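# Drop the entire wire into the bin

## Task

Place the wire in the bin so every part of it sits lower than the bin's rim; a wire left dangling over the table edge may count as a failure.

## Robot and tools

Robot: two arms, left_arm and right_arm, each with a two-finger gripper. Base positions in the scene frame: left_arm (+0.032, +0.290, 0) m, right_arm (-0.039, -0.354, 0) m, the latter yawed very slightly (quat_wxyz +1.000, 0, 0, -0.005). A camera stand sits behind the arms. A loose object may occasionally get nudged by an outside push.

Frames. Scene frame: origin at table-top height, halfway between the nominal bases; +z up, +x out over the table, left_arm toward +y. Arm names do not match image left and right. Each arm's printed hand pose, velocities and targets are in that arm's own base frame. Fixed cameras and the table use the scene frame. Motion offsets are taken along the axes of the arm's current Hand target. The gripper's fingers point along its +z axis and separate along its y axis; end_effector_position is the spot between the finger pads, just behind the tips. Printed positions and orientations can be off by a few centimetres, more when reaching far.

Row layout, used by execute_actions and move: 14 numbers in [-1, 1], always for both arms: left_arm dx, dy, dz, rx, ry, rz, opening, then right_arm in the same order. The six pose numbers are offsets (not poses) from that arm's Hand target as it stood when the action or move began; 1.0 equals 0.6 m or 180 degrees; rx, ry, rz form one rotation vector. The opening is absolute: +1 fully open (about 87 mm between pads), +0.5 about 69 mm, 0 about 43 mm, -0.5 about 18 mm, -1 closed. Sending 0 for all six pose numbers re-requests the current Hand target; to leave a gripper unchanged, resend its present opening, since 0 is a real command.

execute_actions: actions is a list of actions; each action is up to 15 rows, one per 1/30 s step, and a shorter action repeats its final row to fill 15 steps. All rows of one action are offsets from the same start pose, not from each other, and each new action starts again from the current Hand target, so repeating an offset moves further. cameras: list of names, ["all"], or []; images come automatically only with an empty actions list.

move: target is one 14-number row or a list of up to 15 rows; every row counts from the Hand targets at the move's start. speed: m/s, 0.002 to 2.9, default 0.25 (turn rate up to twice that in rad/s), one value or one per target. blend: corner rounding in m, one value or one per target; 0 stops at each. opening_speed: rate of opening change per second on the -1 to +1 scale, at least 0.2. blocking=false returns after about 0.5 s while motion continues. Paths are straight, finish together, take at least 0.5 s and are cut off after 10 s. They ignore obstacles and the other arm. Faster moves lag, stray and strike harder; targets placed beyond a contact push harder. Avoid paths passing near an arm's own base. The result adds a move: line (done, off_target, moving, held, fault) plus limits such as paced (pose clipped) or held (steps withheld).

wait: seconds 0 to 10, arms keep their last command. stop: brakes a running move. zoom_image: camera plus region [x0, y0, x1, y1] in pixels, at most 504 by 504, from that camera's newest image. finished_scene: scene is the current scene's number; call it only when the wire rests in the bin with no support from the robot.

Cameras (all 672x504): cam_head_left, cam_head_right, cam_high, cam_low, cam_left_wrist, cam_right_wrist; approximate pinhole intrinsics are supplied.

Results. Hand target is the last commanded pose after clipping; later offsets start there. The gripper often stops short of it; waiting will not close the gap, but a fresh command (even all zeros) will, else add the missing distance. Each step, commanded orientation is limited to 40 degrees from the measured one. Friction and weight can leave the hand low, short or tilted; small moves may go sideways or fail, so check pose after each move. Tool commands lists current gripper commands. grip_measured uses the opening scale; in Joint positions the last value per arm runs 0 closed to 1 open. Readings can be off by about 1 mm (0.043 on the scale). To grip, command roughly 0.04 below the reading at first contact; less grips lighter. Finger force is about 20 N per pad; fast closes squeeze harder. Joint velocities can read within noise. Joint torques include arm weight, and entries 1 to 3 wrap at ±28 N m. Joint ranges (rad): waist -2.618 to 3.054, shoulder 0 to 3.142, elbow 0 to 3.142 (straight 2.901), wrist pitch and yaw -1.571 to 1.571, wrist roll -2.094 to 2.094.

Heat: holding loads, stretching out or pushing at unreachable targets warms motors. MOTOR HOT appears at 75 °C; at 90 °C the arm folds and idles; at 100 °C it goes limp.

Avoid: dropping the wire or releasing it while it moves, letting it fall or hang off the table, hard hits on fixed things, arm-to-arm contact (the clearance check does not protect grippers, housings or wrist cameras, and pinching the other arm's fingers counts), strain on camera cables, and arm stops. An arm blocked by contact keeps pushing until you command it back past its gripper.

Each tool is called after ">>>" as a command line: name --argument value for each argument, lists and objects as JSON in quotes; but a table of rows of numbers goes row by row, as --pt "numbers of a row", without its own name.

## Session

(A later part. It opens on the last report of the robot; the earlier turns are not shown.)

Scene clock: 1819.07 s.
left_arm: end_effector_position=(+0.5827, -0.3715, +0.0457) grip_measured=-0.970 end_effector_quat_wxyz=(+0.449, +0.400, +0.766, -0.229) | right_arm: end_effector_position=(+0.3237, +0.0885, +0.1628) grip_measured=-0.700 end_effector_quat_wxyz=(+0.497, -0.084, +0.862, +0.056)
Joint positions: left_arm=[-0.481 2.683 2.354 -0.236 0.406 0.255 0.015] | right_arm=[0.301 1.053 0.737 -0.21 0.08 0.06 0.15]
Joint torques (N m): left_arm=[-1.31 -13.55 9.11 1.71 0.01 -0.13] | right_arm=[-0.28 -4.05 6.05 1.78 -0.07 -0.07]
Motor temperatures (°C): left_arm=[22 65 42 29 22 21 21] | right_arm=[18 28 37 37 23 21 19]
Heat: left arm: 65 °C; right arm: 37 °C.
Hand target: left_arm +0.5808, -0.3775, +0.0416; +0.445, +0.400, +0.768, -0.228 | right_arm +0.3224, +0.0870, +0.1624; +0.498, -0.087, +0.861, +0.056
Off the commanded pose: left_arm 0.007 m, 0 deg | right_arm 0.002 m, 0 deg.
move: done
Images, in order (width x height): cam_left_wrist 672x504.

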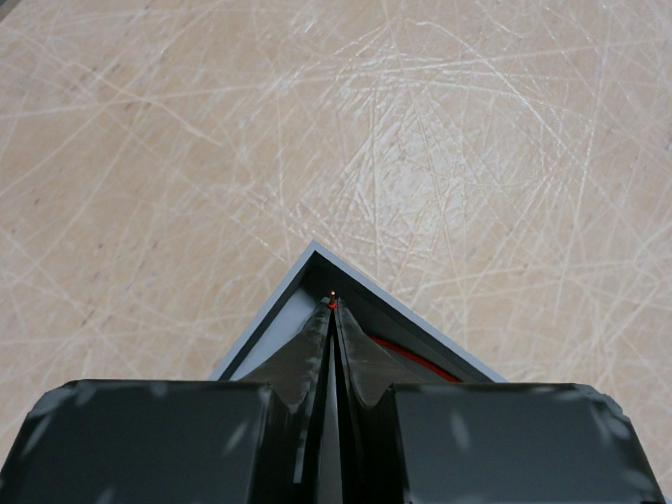

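>>> move --pt "-0.0538 0.0093 -0.1002 0 0 0 -1 0 0 0 0 0 0 -0.7" --pt "-0.1143 0.0052 -0.1618 -0.1603 -0.1358 -0.0505 -1 0 0 0 0 0 0 -0.7" --speed 0.12 --blend '[0.02,0]' --cameras '["cam_left_wrist","cam_low","cam_high","cam_head_right"]'

>>> zoom_image --camera "cam_low" --region '[200, 210, 340, 330]'

>>> zoom_image --camera "cam_high" --region '[250, 240, 370, 360]'

Scene clock: 1859.73 s.
left_arm: end_effector_position=(+0.5575, -0.3335, +0.1306) grip_measured=-0.970 end_effector_quat_wxyz=(+0.649, +0.168, +0.729, -0.140) | right_arm: end_effector_position=(+0.3237, +0.0885, +0.1628) grip_measured=-0.700 end_effector_quat_wxyz=(+0.497, -0.084, +0.862, +0.056)
Joint positions: left_arm=[-0.576 2.246 1.52 0.606 -0.137 -0.002 0.015] | right_arm=[0.301 1.053 0.737 -0.21 0.08 0.06 0.15]
Joint torques (N m): left_arm=[-1.01 -15.38 5.82 2.17 -0.21 -0.16] | right_arm=[-0.28 -4.05 6.06 1.79 -0.07 -0.06]
Motor temperatures (°C): left_arm=[22 65 44 30 22 21 22] | right_arm=[18 27 37 37 23 21 19]
Heat: left arm: 65 °C; right arm: 37 °C.
Hand target: left_arm +0.5543, -0.3351, +0.1493; +0.661, +0.160, +0.718, -0.144 | right_arm +0.3224, +0.0870, +0.1624; +0.498, -0.087, +0.861, +0.056
Off the commanded pose: left_arm 0.019 m, 2 deg | right_arm 0.002 m, 0 deg.
move: off_target (left_arm)
Images, in order (width x height): cam_head_right 672x504, cam_high 672x504, cam_low 672x504, cam_left_wrist 672x504.

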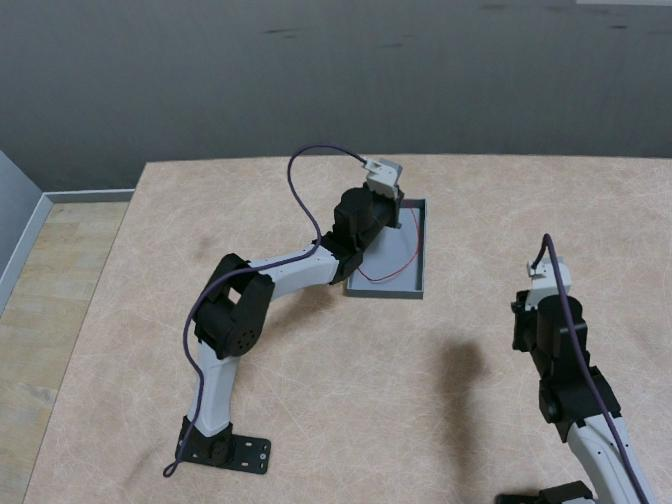

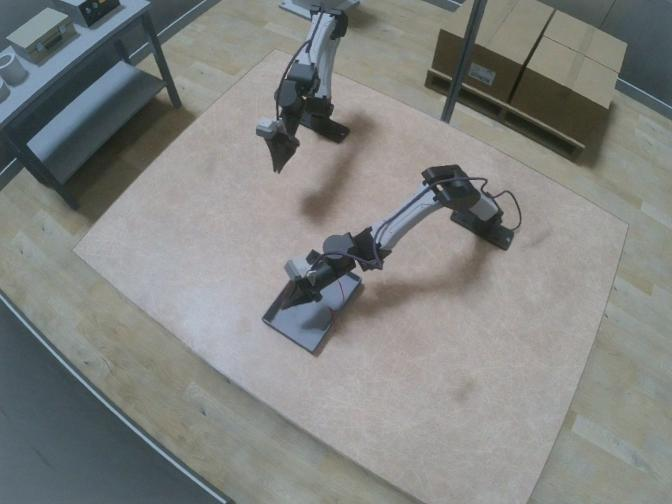

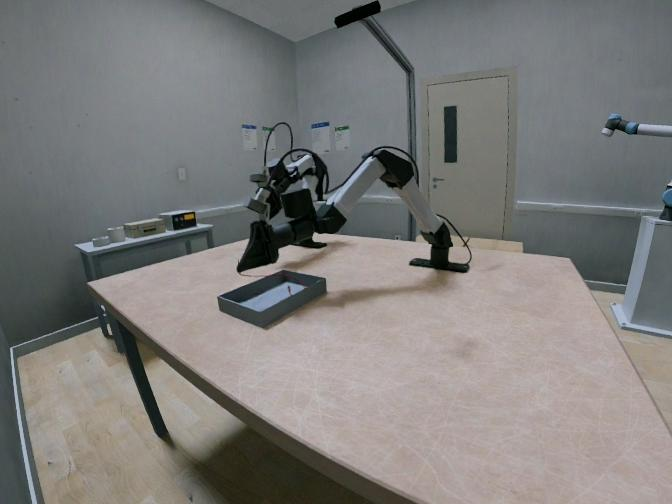

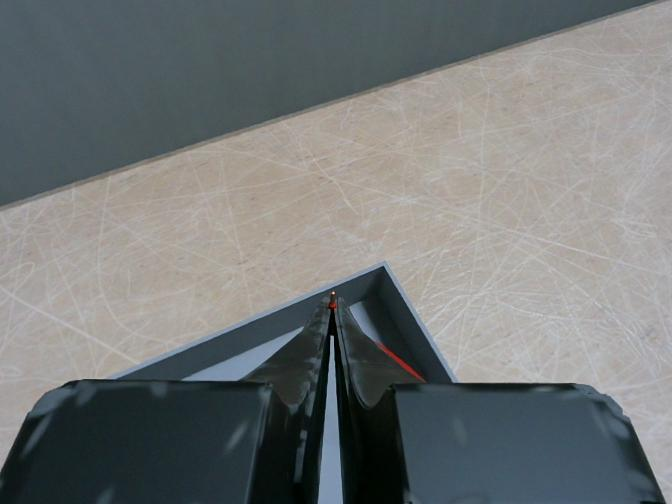

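Scaled by 3.600.

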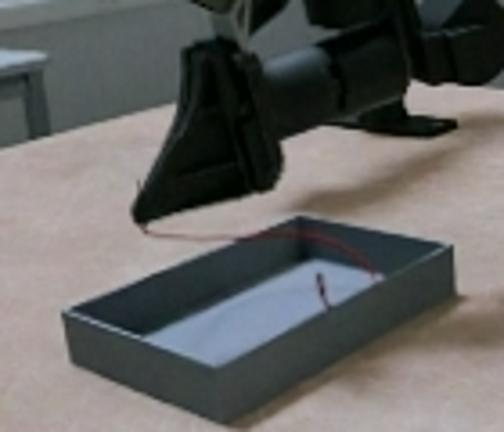

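Scaled by 4.200.

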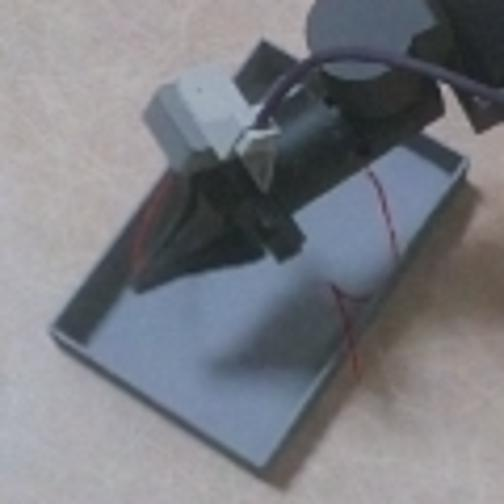

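>>> move --pt "0.09 -0.0097 0.03 0 0.1667 0 -1 0 0 0 0 0 0 -0.7" --pt "0.1854 -0.0097 0.0428 0 0.1667 0 -1 0 0 0 0 0 0 -0.7" --speed 0.1 --blend '[0.01,0]' --cameras '["cam_left_wrist","cam_low","cam_high"]'

>>> zoom_image --camera "cam_low" --region '[200, 240, 340, 330]'

>>> zoom_image --camera "cam_high" --region '[250, 240, 370, 360]'

Scene clock: 1886.43 s.
left_arm: end_effector_position=(+0.5668, -0.3453, +0.0426) grip_measured=-0.970 end_effector_quat_wxyz=(+0.455, +0.193, +0.864, -0.094) | right_arm: end_effector_position=(+0.3237, +0.0885, +0.1628) grip_measured=-0.700 end_effector_quat_wxyz=(+0.497, -0.084, +0.862, +0.056)
Joint positions: left_arm=[-0.576 2.528 2.102 -0.186 -0.125 -0.071 0.015] | right_arm=[0.301 1.053 0.737 -0.21 0.08 0.06 0.15]
Joint torques (N m): left_arm=[-0.23 -13.55 6.56 1.97 -0.05 -0.14] | right_arm=[-0.28 -4.1 6.06 1.78 -0.07 -0.06]
Motor temperatures (°C): left_arm=[22 68 41 31 22 21 22] | right_arm=[18 27 37 37 23 21 19]
Heat: left arm: 68 °C; right arm: 37 °C.
Hand target: left_arm +0.5669, -0.3468, +0.0363; +0.453, +0.192, +0.865, -0.098 | right_arm +0.3224, +0.0870, +0.1624; +0.498, -0.087, +0.861, +0.056
Off the commanded pose: left_arm 0.007 m, 1 deg | right_arm 0.002 m, 0 deg.
move: done
Images, in order (width x height): cam_high 672x504, cam_low 672x504, cam_left_wrist 672x504.

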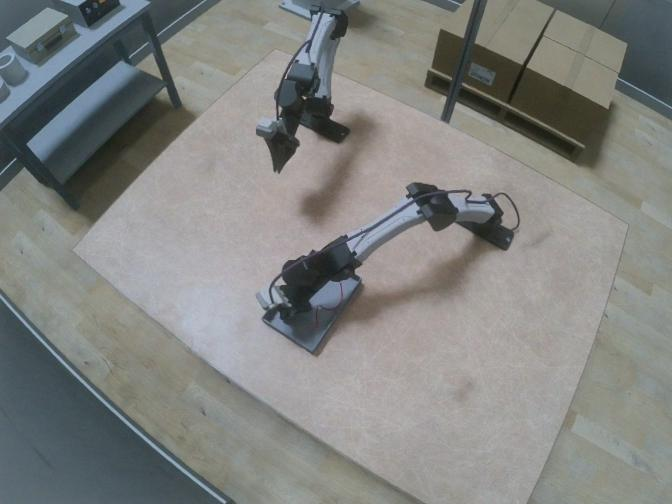

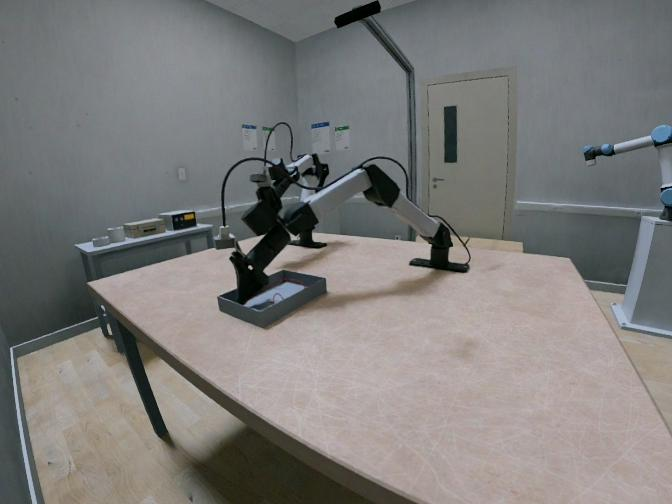

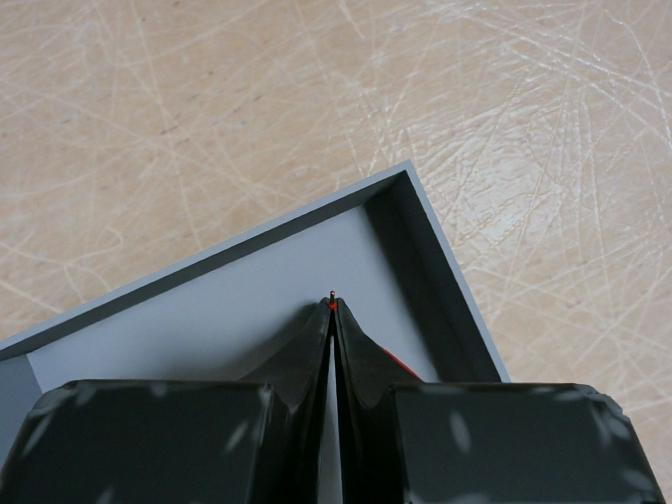

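Scaled by 3.600.

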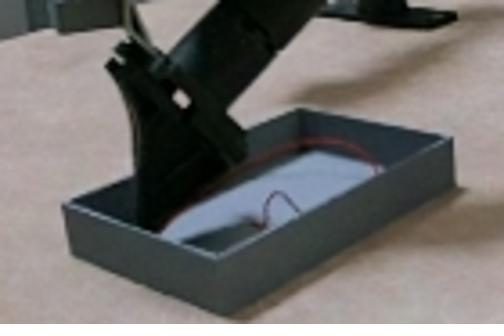

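Scaled by 4.200.

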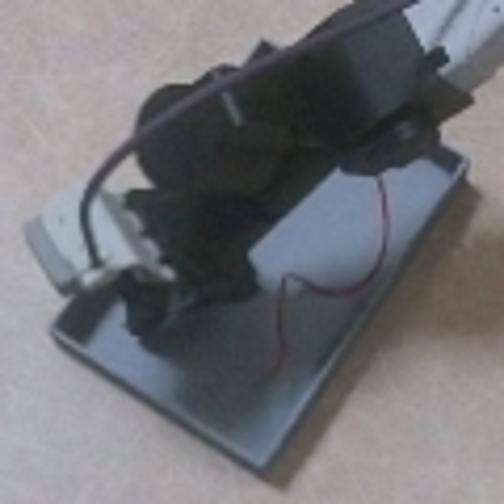

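>>> move --target '[0.0895,-0.0085,-0.1278,-0.0737,0.154,-0.0847,-1,0,0,0,0,0,0,-0.7]' --speed 0.08 --cameras '["cam_left_wrist","cam_low","cam_high"]'

>>> zoom_image --camera "cam_low" --region '[200, 240, 340, 330]'

>>> zoom_image --camera "cam_high" --region '[250, 240, 370, 360]'

Scene clock: 1906.60 s.
left_arm: end_effector_position=(+0.4822, -0.3089, +0.0393) grip_measured=-0.970 end_effector_quat_wxyz=(+0.239, +0.041, +0.970, -0.013) | right_arm: end_effector_position=(+0.3237, +0.0885, +0.1628) grip_measured=-0.700 end_effector_quat_wxyz=(+0.497, -0.084, +0.862, +0.056)
Joint positions: left_arm=[-0.607 2.663 2.608 -1.087 -0.229 -0.472 0.015] | right_arm=[0.301 1.053 0.737 -0.21 0.08 0.06 0.15]
Joint torques (N m): left_arm=[-1.13 -12.92 8.18 0.99 -0.28 -0.14] | right_arm=[-0.29 -4.07 6.02 1.79 -0.07 -0.06]
Motor temperatures (°C): left_arm=[22 69 41 31 22 21 22] | right_arm=[18 27 37 37 23 21 19]
Heat: left arm: 69 °C; right arm: 37 °C.
Hand target: left_arm +0.4798, -0.3122, +0.0360; +0.236, +0.042, +0.971, -0.009 | right_arm +0.3224, +0.0870, +0.1624; +0.498, -0.087, +0.861, +0.056
Off the commanded pose: left_arm 0.005 m, 1 deg | right_arm 0.002 m, 0 deg.
move: done
Images, in order (width x height): cam_high 672x504, cam_low 672x504, cam_left_wrist 672x504.

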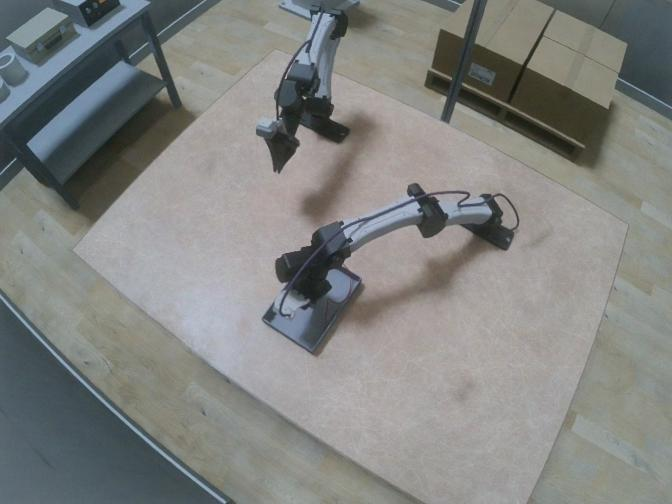

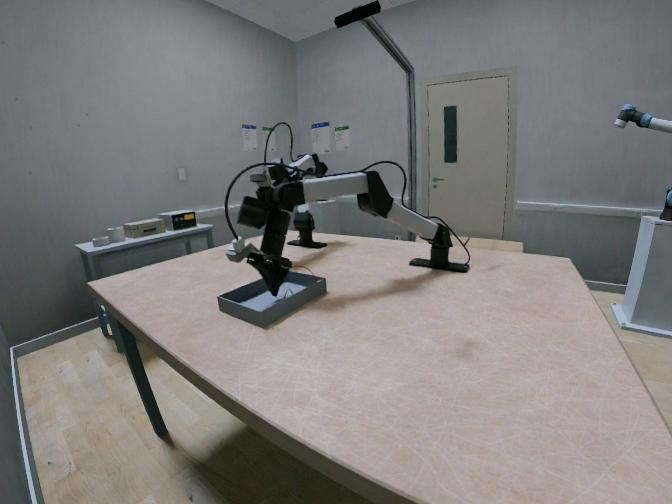

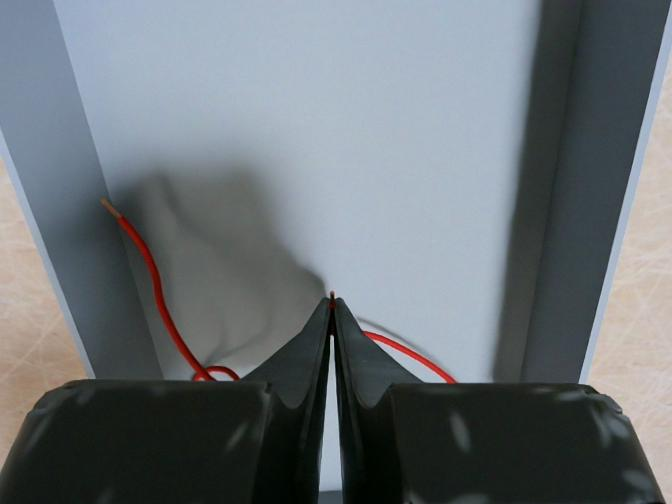

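Scaled by 3.600.

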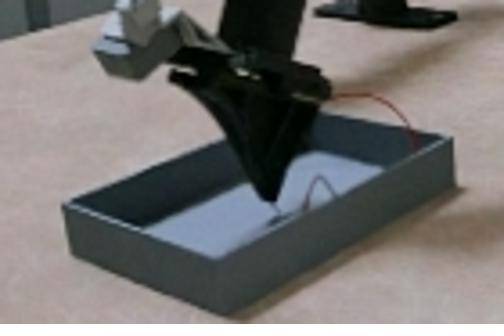

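Scaled by 4.200.

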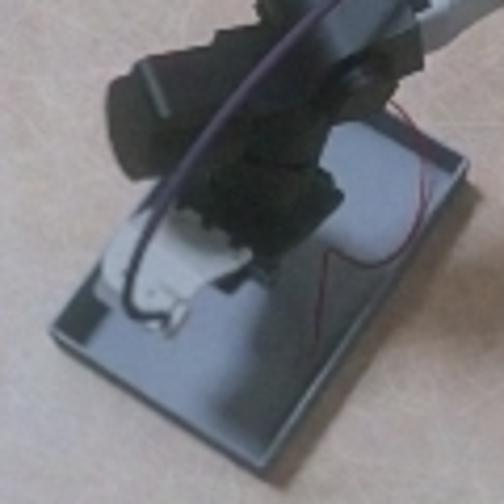

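>>> move --pt "0 0 0.008 0 0 0 -1 0 0 0 0 0 0 -0.7" --pt "0 0 0.008 0 0 0 -0.5 0 0 0 0 0 0 -0.7" --pt "0 0 -0.1 0 0 0 -0.5 0 0 0 0 0 0 -0.7" --speed 0.08 --opening_speed 0.5 --cameras '["cam_left_wrist","cam_low","cam_high"]'

>>> zoom_image --camera "cam_low" --region '[200, 240, 340, 330]'

>>> zoom_image --camera "cam_high" --region '[250, 240, 370, 360]'

Scene clock: 1921.60 s.
left_arm: end_effector_position=(+0.4562, -0.3093, +0.0745) grip_measured=-0.500 end_effector_quat_wxyz=(+0.228, +0.043, +0.973, -0.007) | right_arm: end_effector_position=(+0.3237, +0.0885, +0.1628) grip_measured=-0.700 end_effector_quat_wxyz=(+0.497, -0.084, +0.862, +0.056)
Joint positions: left_arm=[-0.636 2.589 2.616 -1.201 -0.239 -0.499 0.25] | right_arm=[0.301 1.053 0.737 -0.21 0.08 0.06 0.15]
Joint torques (N m): left_arm=[-0.99 -16.81 6.06 0.9 -0.29 -0.15] | right_arm=[-0.29 -4.1 6 1.78 -0.08 -0.06]
Motor temperatures (°C): left_arm=[22 68 41 29 22 21 22] | right_arm=[18 27 37 37 23 21 19]
Heat: left arm: 68 °C; right arm: 37 °C.
Hand target: left_arm +0.4523, -0.3100, +0.0894; +0.236, +0.042, +0.971, -0.009 | right_arm +0.3224, +0.0870, +0.1624; +0.498, -0.087, +0.861, +0.056
Off the commanded pose: left_arm 0.015 m, 1 deg | right_arm 0.002 m, 0 deg.
move: off_target (left_arm)
Images, in order (width x height): cam_high 672x504, cam_low 672x504, cam_left_wrist 672x504.

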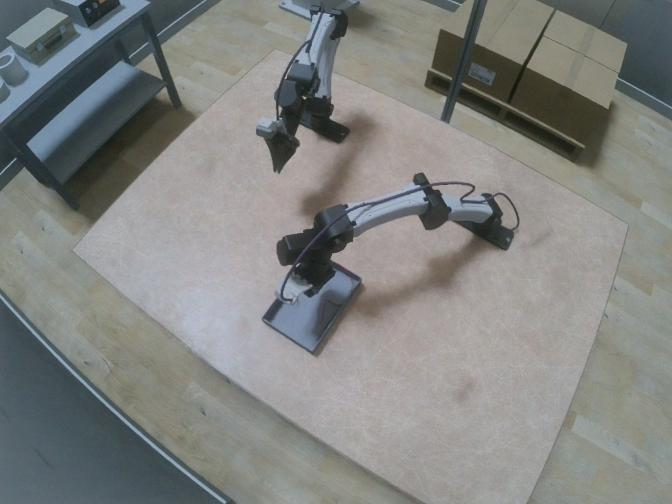

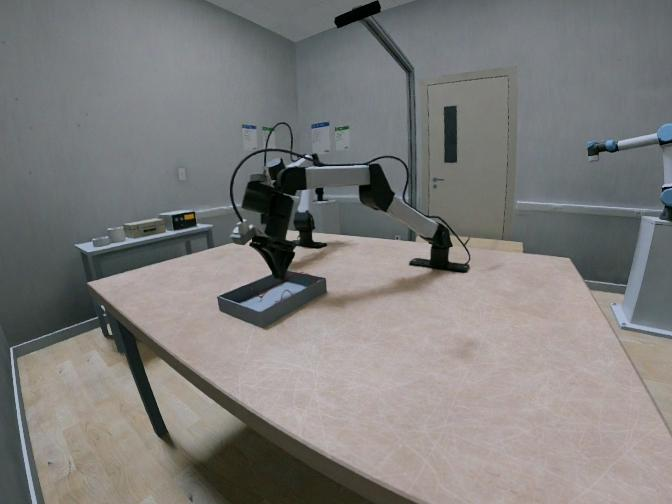

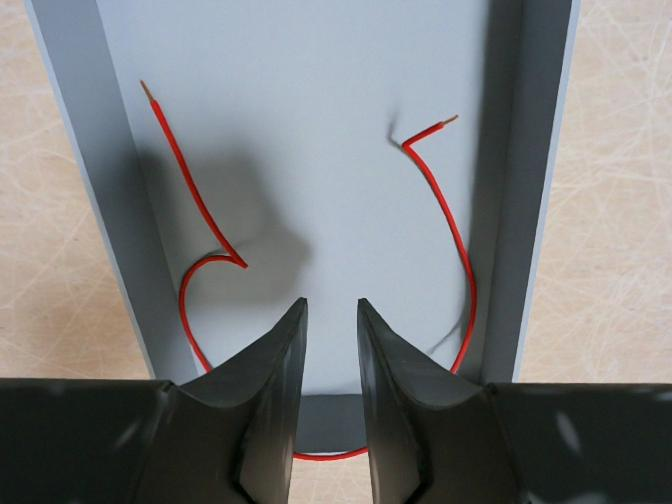

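Scaled by 3.600.

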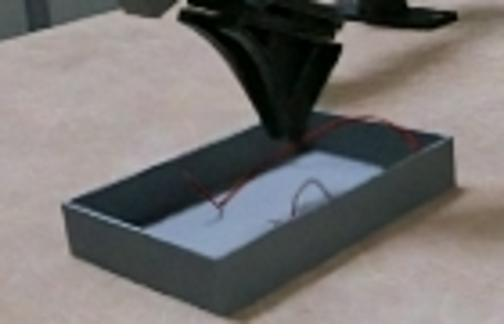

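Scaled by 4.200.

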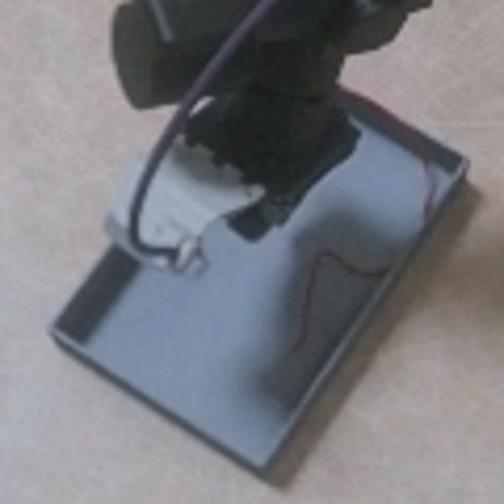

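>>> move --target '[0.17,0.0458,-0.1988,0,0,0,-1,0,0,0,0,0,0,-0.7]' --speed 0.2 --cameras '["cam_left_wrist","cam_low","cam_high","cam_head_right"]'

>>> zoom_image --camera "cam_low" --region '[200, 240, 340, 330]'

>>> zoom_image --camera "cam_high" --region '[250, 240, 370, 360]'

>>> zoom_image --camera "cam_head_right" --region '[330, 180, 440, 310]'

Scene clock: 1941.23 s.
left_arm: end_effector_position=(+0.3109, -0.2701, +0.1448) grip_measured=-1.000 end_effector_quat_wxyz=(+0.228, +0.045, +0.973, -0.006) | right_arm: end_effector_position=(+0.3237, +0.0885, +0.1628) grip_measured=-0.700 end_effector_quat_wxyz=(+0.497, -0.084, +0.862, +0.056)
Joint positions: left_arm=[-0.781 1.893 1.756 -1.073 -0.293 -0.636 0] | right_arm=[0.301 1.053 0.737 -0.21 0.08 0.06 0.15]
Joint torques (N m): left_arm=[-0.72 -10.71 5.5 1.08 -0.37 -0.12] | right_arm=[-0.29 -4.05 6.01 1.79 -0.07 -0.07]
Motor temperatures (°C): left_arm=[22 73 41 28 22 21 22] | right_arm=[18 27 37 37 23 21 19]
Heat: left arm: 73 °C; right arm: 37 °C.
Hand target: left_arm +0.3100, -0.2703, +0.1487; +0.236, +0.042, +0.971, -0.008 | right_arm +0.3224, +0.0870, +0.1624; +0.498, -0.087, +0.861, +0.056
Off the commanded pose: left_arm 0.004 m, 1 deg | right_arm 0.002 m, 0 deg.
move: done
Images, in order (width x height): cam_head_right 672x504, cam_high 672x504, cam_low 672x504, cam_left_wrist 672x504.

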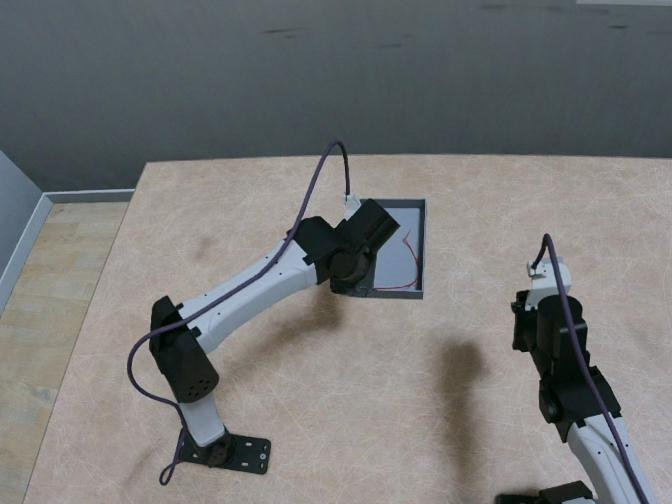

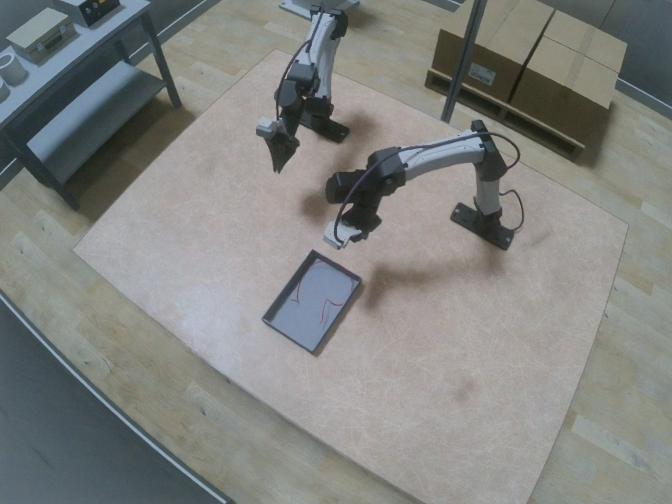

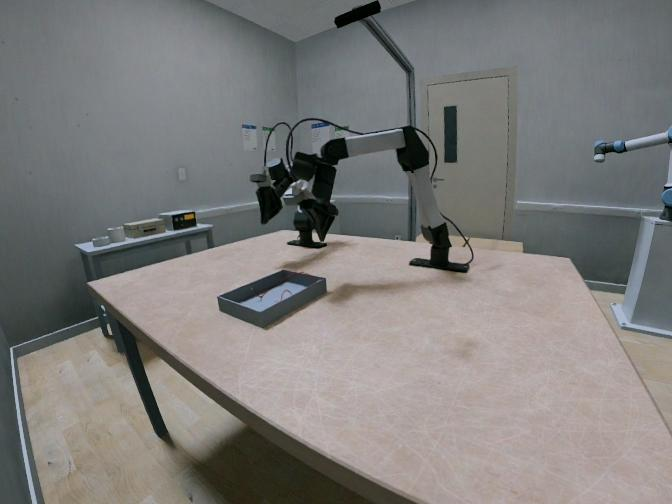

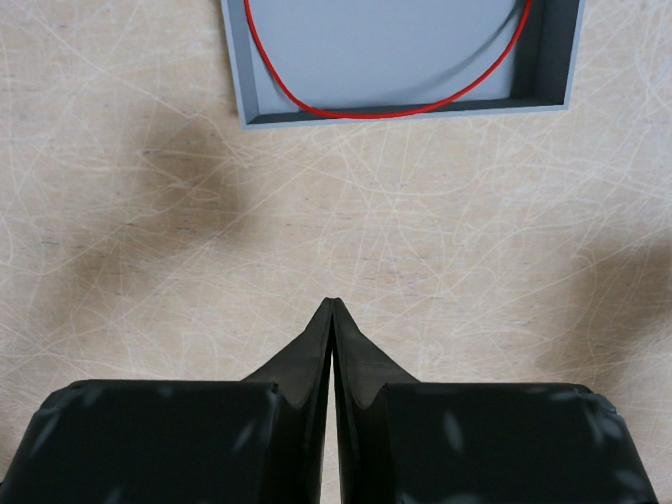

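Scaled by 3.600.

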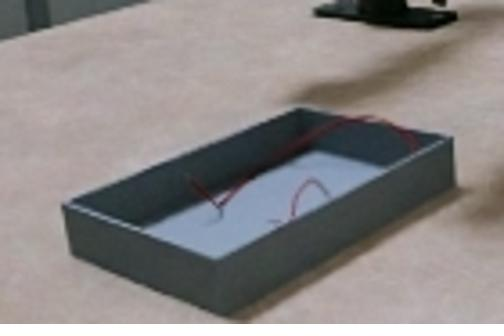

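Scaled by 4.200.

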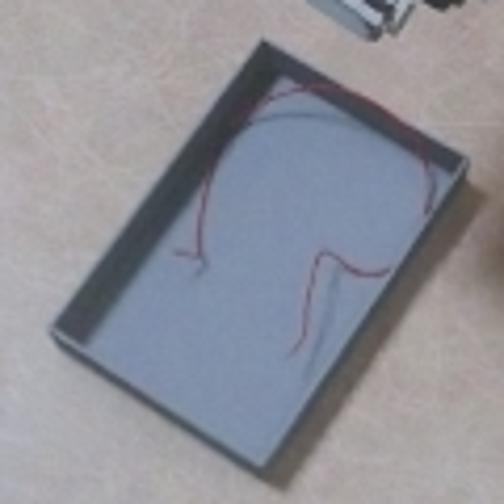

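Scaled by 3.877.

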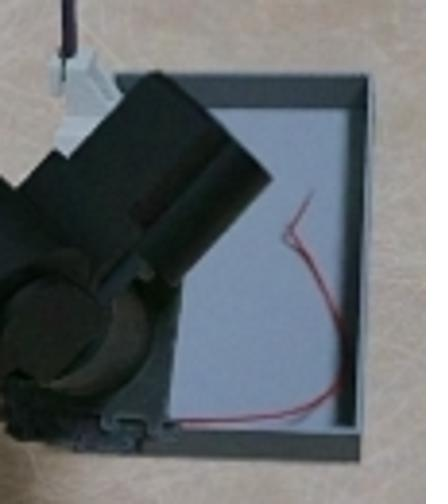

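>>> move --pt "0.1213 0.4063 -0.0618 0 0 0 -0.4 0 0 0 0 0 0 -0.3" --pt "0.1213 0.4063 -0.0618 0 0 0 -0.4 -0.1473 0.315 0.3965 0.0295 0.0553 0.0207 -0.3" --speed 0.25 --blend '[0.05,0]' --cameras '["cam_right_wrist","cam_low","cam_head_left"]'

Scene clock: 2034.67 s.
left_arm: end_effector_position=(+0.2533, -0.0220, +0.1512) grip_measured=-0.400 end_effector_quat_wxyz=(+0.241, +0.041, +0.970, -0.007) | right_arm: end_effector_position=(+0.5229, +0.3197, +0.1151) grip_measured=-0.300 end_effector_quat_wxyz=(+0.413, -0.050, +0.909, +0.020)
Joint positions: left_arm=[-0.093 1.199 1.085 -0.97 -0.01 -0.005 0.3] | right_arm=[0.636 2.418 2.284 -0.659 0.393 0.364 0.35]
Joint torques (N m): left_arm=[0.58 -3.74 5.72 1.14 0.02 0] | right_arm=[0.55 -13.2 10.25 1.47 0.21 0.13]
Motor temperatures (°C): left_arm=[22 60 38 26 22 21 21] | right_arm=[18 27 37 37 23 21 19]
Heat: left arm: 60 °C; right arm: 37 °C.
Hand target: left_arm +0.2492, -0.0204, +0.1490; +0.236, +0.042, +0.971, -0.008 | right_arm +0.5283, +0.3240, +0.1226; +0.423, -0.041, +0.905, +0.025
Off the commanded pose: left_arm 0.005 m, 1 deg | right_arm 0.010 m, 2 deg.
move: done; blend cut to 0 m at target 1
Images, in order (width x height): cam_head_left 672x504, cam_low 672x504, cam_right_wrist 672x504.

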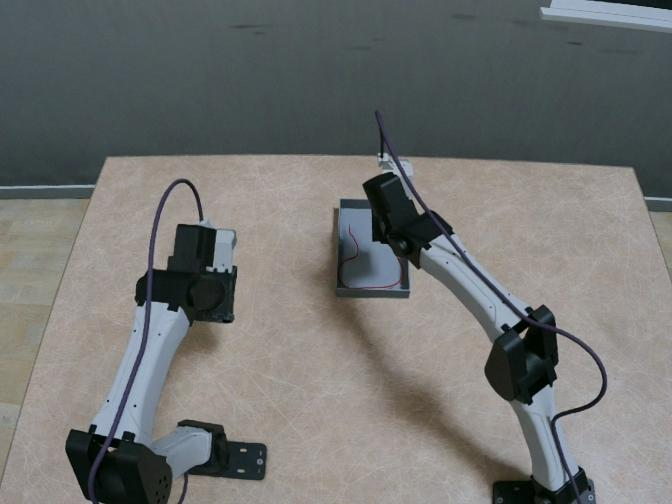

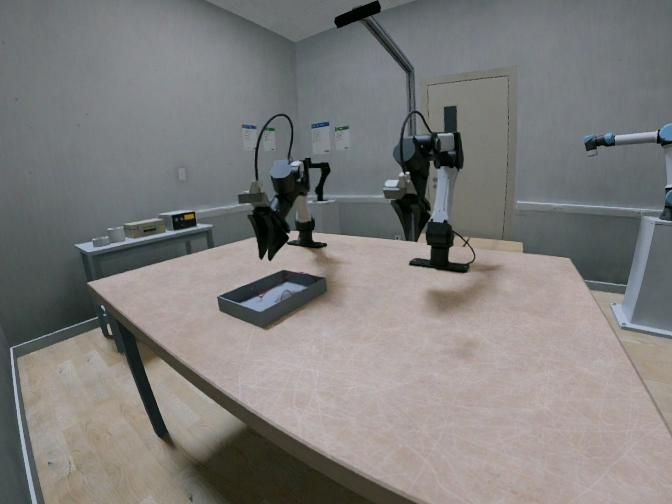

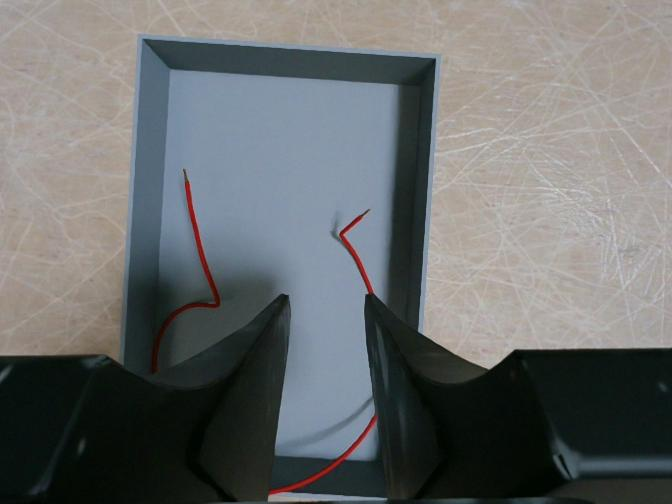

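>>> move --pt "0 0 0 0 0 0 -0.4 0 0 0 0 0 0 -0.55" --pt "0 0 0 0 0 0 -0.4 0.055 -0.0238 0.125 0 0 0 -0.55" --speed 0.12 --opening_speed 1 --cameras '["cam_right_wrist"]'

>>> zoom_image --camera "cam_right_wrist" --region '[250, 190, 430, 350]'

Scene clock: 2050.27 s.
left_arm: end_effector_position=(+0.2533, -0.0220, +0.1512) grip_measured=-0.400 end_effector_quat_wxyz=(+0.241, +0.041, +0.970, -0.007) | right_arm: end_effector_position=(+0.5594, +0.3107, +0.0459) grip_measured=-0.550 end_effector_quat_wxyz=(+0.413, -0.040, +0.910, +0.017)
Joint positions: left_arm=[-0.093 1.199 1.085 -0.97 -0.01 -0.005 0.3] | right_arm=[0.586 2.569 2.284 -0.5 0.37 0.343 0.225]
Joint torques (N m): left_arm=[0.64 -3.81 5.67 1.16 0.04 -0.02] | right_arm=[0.03 -14.75 7.72 1.78 0.06 -0.06]
Motor temperatures (°C): left_arm=[22 56 39 27 22 21 21] | right_arm=[18 32 41 37 23 21 19]
Heat: left arm: 56 °C; right arm: 41 °C.
Hand target: left_arm +0.2492, -0.0204, +0.1490; +0.236, +0.042, +0.971, -0.008 | right_arm +0.5660, +0.3138, +0.0492; +0.423, -0.041, +0.905, +0.024
Off the commanded pose: left_arm 0.005 m, 1 deg | right_arm 0.008 m, 2 deg.
move: done
Images, in order (width x height): cam_right_wrist 672x504.

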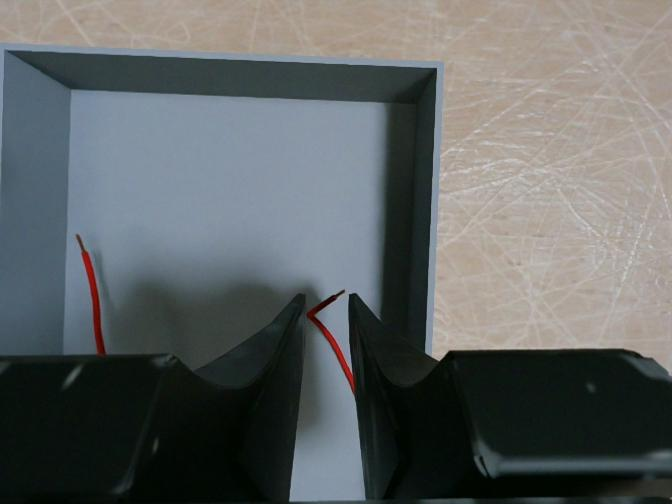

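Scaled by 2.800.

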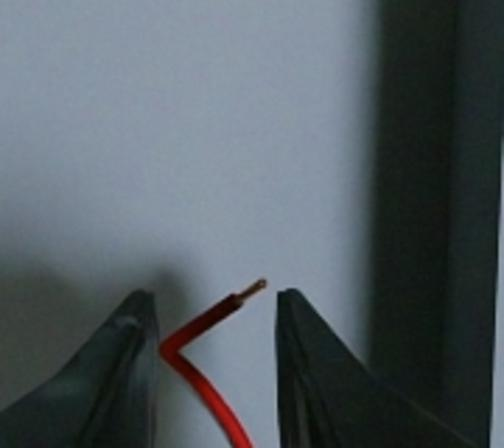

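>>> move --pt "0 0 0 0 0 0 -0.4 0.0226 -0.002 0.0198 0 0 0 -0.55" --pt "0 0 0 0 0 0 -0.4 0.0226 -0.002 0.0199 0 0 0 -1" --speed 0.08 --opening_speed 0.6 --cameras '["cam_right_wrist","cam_low"]'

>>> zoom_image --camera "cam_right_wrist" --region '[250, 190, 430, 350]'

Scene clock: 2060.03 s.
left_arm: end_effector_position=(+0.2533, -0.0220, +0.1512) grip_measured=-0.400 end_effector_quat_wxyz=(+0.241, +0.041, +0.970, -0.007) | right_arm: end_effector_position=(+0.5633, +0.3136, +0.0403) grip_measured=-0.974 end_effector_quat_wxyz=(+0.423, -0.038, +0.905, +0.024)
Joint positions: left_arm=[-0.093 1.199 1.085 -0.97 -0.01 -0.005 0.3] | right_arm=[0.586 2.569 2.246 -0.434 0.368 0.341 0.013]
Joint torques (N m): left_arm=[0.62 -3.77 5.7 1.17 0.01 0.01] | right_arm=[-0.14 -13.93 5.97 1.81 0.05 -0.06]
Motor temperatures (°C): left_arm=[22 54 39 27 22 21 21] | right_arm=[18 37 41 37 23 21 19]
Heat: left arm: 54 °C; right arm: 41 °C.
Hand target: left_arm +0.2492, -0.0204, +0.1490; +0.236, +0.042, +0.971, -0.008 | right_arm +0.5666, +0.3129, +0.0311; +0.423, -0.041, +0.905, +0.025
Off the commanded pose: left_arm 0.005 m, 1 deg | right_arm 0.010 m, 0 deg.
move: done
Images, in order (width x height): cam_low 672x504, cam_right_wrist 672x504.

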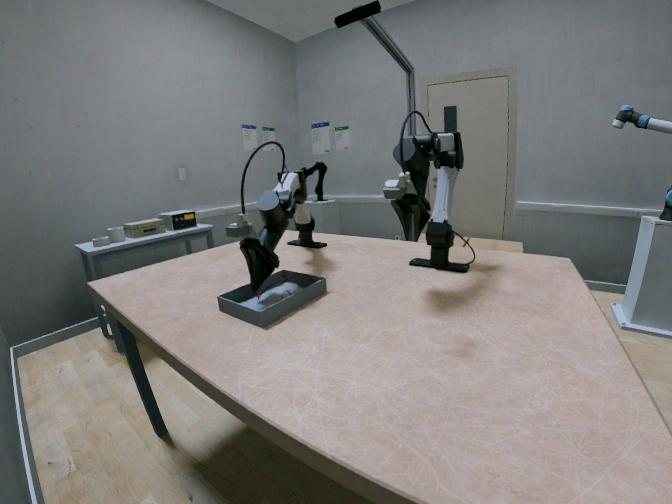

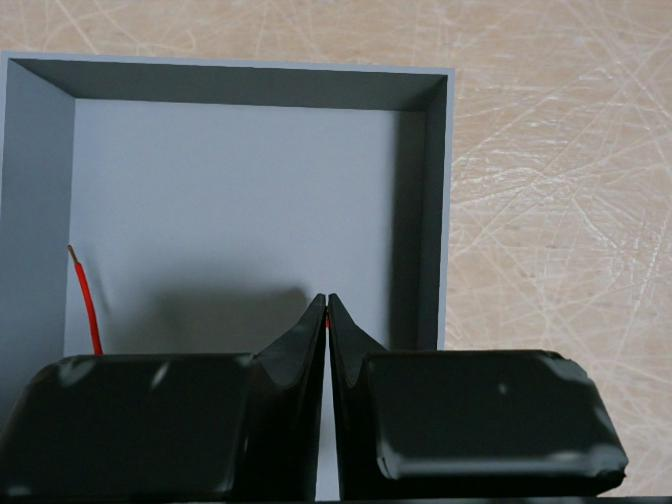

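Scaled by 2.800.

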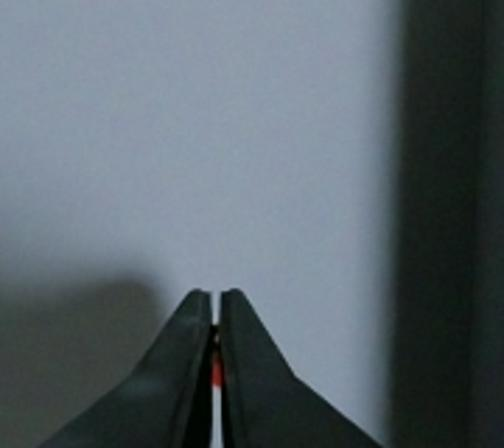

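>>> move --pt "0 0 0 0 0 0 -0.4 0 0 0 0 0 0 -0.55" --pt "0 0 0 0 0 0 -0.4 -0.03 0 -0.03 0 0 0 -0.55" --speed 0.1 --opening_speed 0.6 --cameras '["cam_right_wrist","cam_low"]'

>>> zoom_image --camera "cam_right_wrist" --region '[250, 190, 430, 350]'

>>> zoom_image --camera "cam_low" --region '[200, 240, 340, 330]'

Scene clock: 2070.17 s.
left_arm: end_effector_position=(+0.2533, -0.0220, +0.1512) grip_measured=-0.400 end_effector_quat_wxyz=(+0.241, +0.041, +0.970, -0.007) | right_arm: end_effector_position=(+0.5554, +0.3084, +0.0334) grip_measured=-0.550 end_effector_quat_wxyz=(+0.404, -0.043, +0.913, +0.012)
Joint positions: left_arm=[-0.093 1.199 1.085 -0.97 -0.01 -0.005 0.3] | right_arm=[0.586 2.569 2.246 -0.482 0.368 0.341 0.225]
Joint torques (N m): left_arm=[0.58 -3.82 5.74 1.16 0.03 0.02] | right_arm=[-0.01 -16.81 10.21 1.49 0.07 -0.05]
Heat: left arm: 53 °C; right arm: 40 °C.
Hand target: left_arm +0.2492, -0.0204, +0.1490; +0.236, +0.042, +0.971, -0.008 | right_arm +0.5643, +0.3124, +0.0565; +0.423, -0.041, +0.905, +0.025
Off the commanded pose: left_arm 0.005 m, 1 deg | right_arm 0.025 m, 3 deg.
move: off_target (right_arm)
Images, in order (width x height): cam_low 672x504, cam_right_wrist 672x504.

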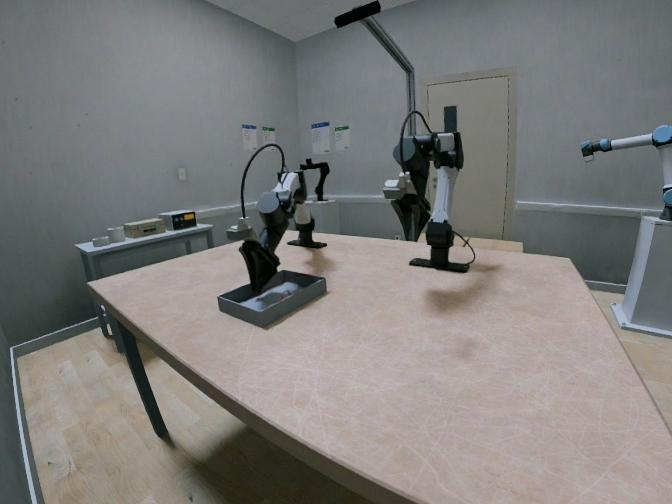

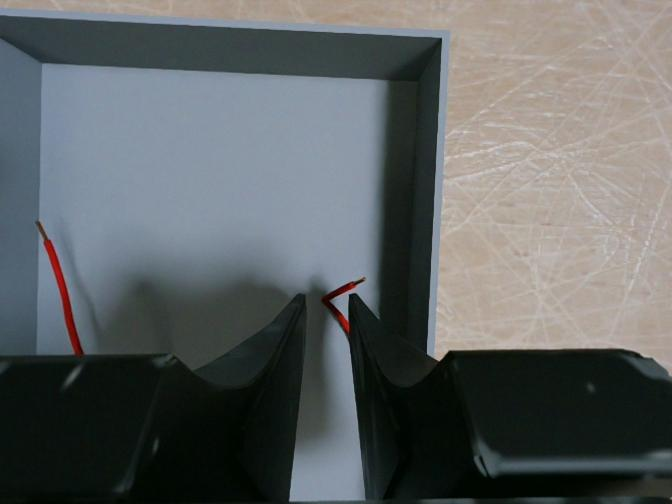

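Scaled by 2.800.

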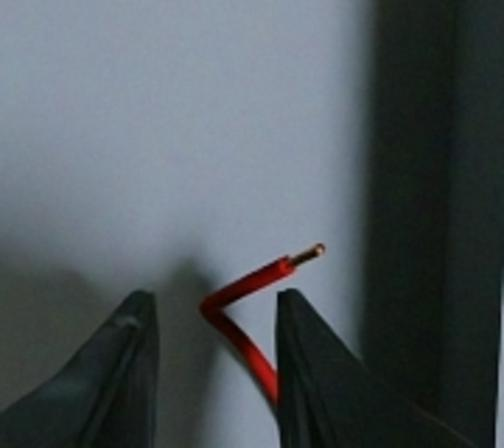

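Scaled by 3.600.

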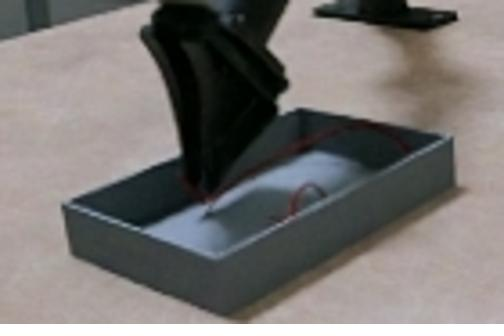

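>>> move --pt "0 0 0 0 0 0 -0.4 -0.0068 -0.0067 0.0205 0 0 0 -0.5" --pt "0 0 0 0 0 0 -0.4 -0.0068 -0.0067 0.0206 0 0 0 -1" --speed 0.08 --opening_speed 0.6 --cameras '["cam_right_wrist","cam_low"]'

>>> zoom_image --camera "cam_right_wrist" --region '[250, 190, 430, 350]'

Scene clock: 2080.13 s.
left_arm: end_effector_position=(+0.2533, -0.0220, +0.1512) grip_measured=-0.400 end_effector_quat_wxyz=(+0.241, +0.041, +0.970, -0.007) | right_arm: end_effector_position=(+0.5689, +0.3075, +0.0434) grip_measured=-1.000 end_effector_quat_wxyz=(+0.414, -0.041, +0.909, +0.018)
Joint positions: left_arm=[-0.093 1.199 1.085 -0.97 -0.01 -0.005 0.3] | right_arm=[0.571 2.607 2.342 -0.513 0.357 0.33 0]
Joint torques (N m): left_arm=[0.66 -3.85 5.79 1.18 0.04 0.03] | right_arm=[-0.14 -14.43 10.47 1.51 0.05 -0.06]
Motor temperatures (°C): left_arm=[22 51 40 27 22 21 21] | right_arm=[18 43 41 37 23 21 19]
Heat: left arm: 51 °C; right arm: 43 °C.
Hand target: left_arm +0.2492, -0.0204, +0.1490; +0.236, +0.042, +0.971, -0.008 | right_arm +0.5767, +0.3095, +0.0514; +0.423, -0.041, +0.905, +0.024
Off the commanded pose: left_arm 0.005 m, 1 deg | right_arm 0.012 m, 1 deg.
move: off_target (right_arm); target 2's new opening was sent with right_arm's hand 0.012 m and 1 deg from that target
Images, in order (width x height): cam_low 672x504, cam_right_wrist 672x504.

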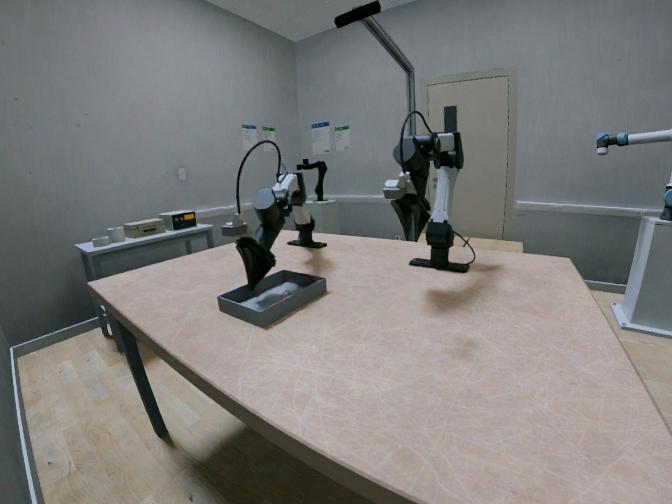

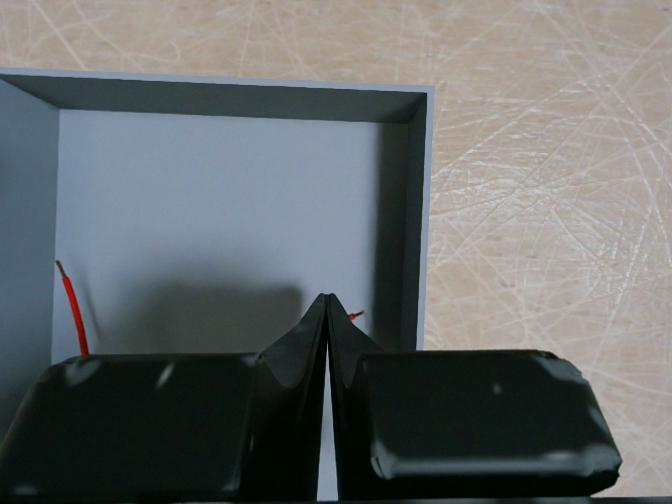

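Scaled by 2.800.

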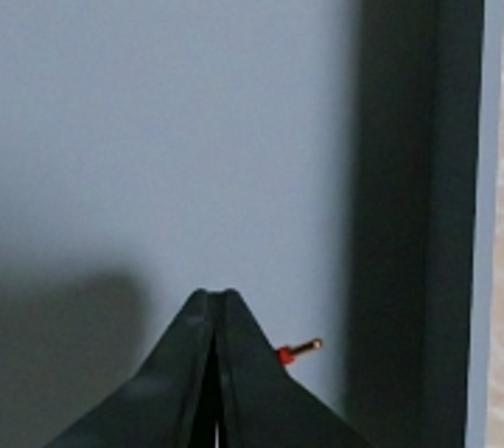

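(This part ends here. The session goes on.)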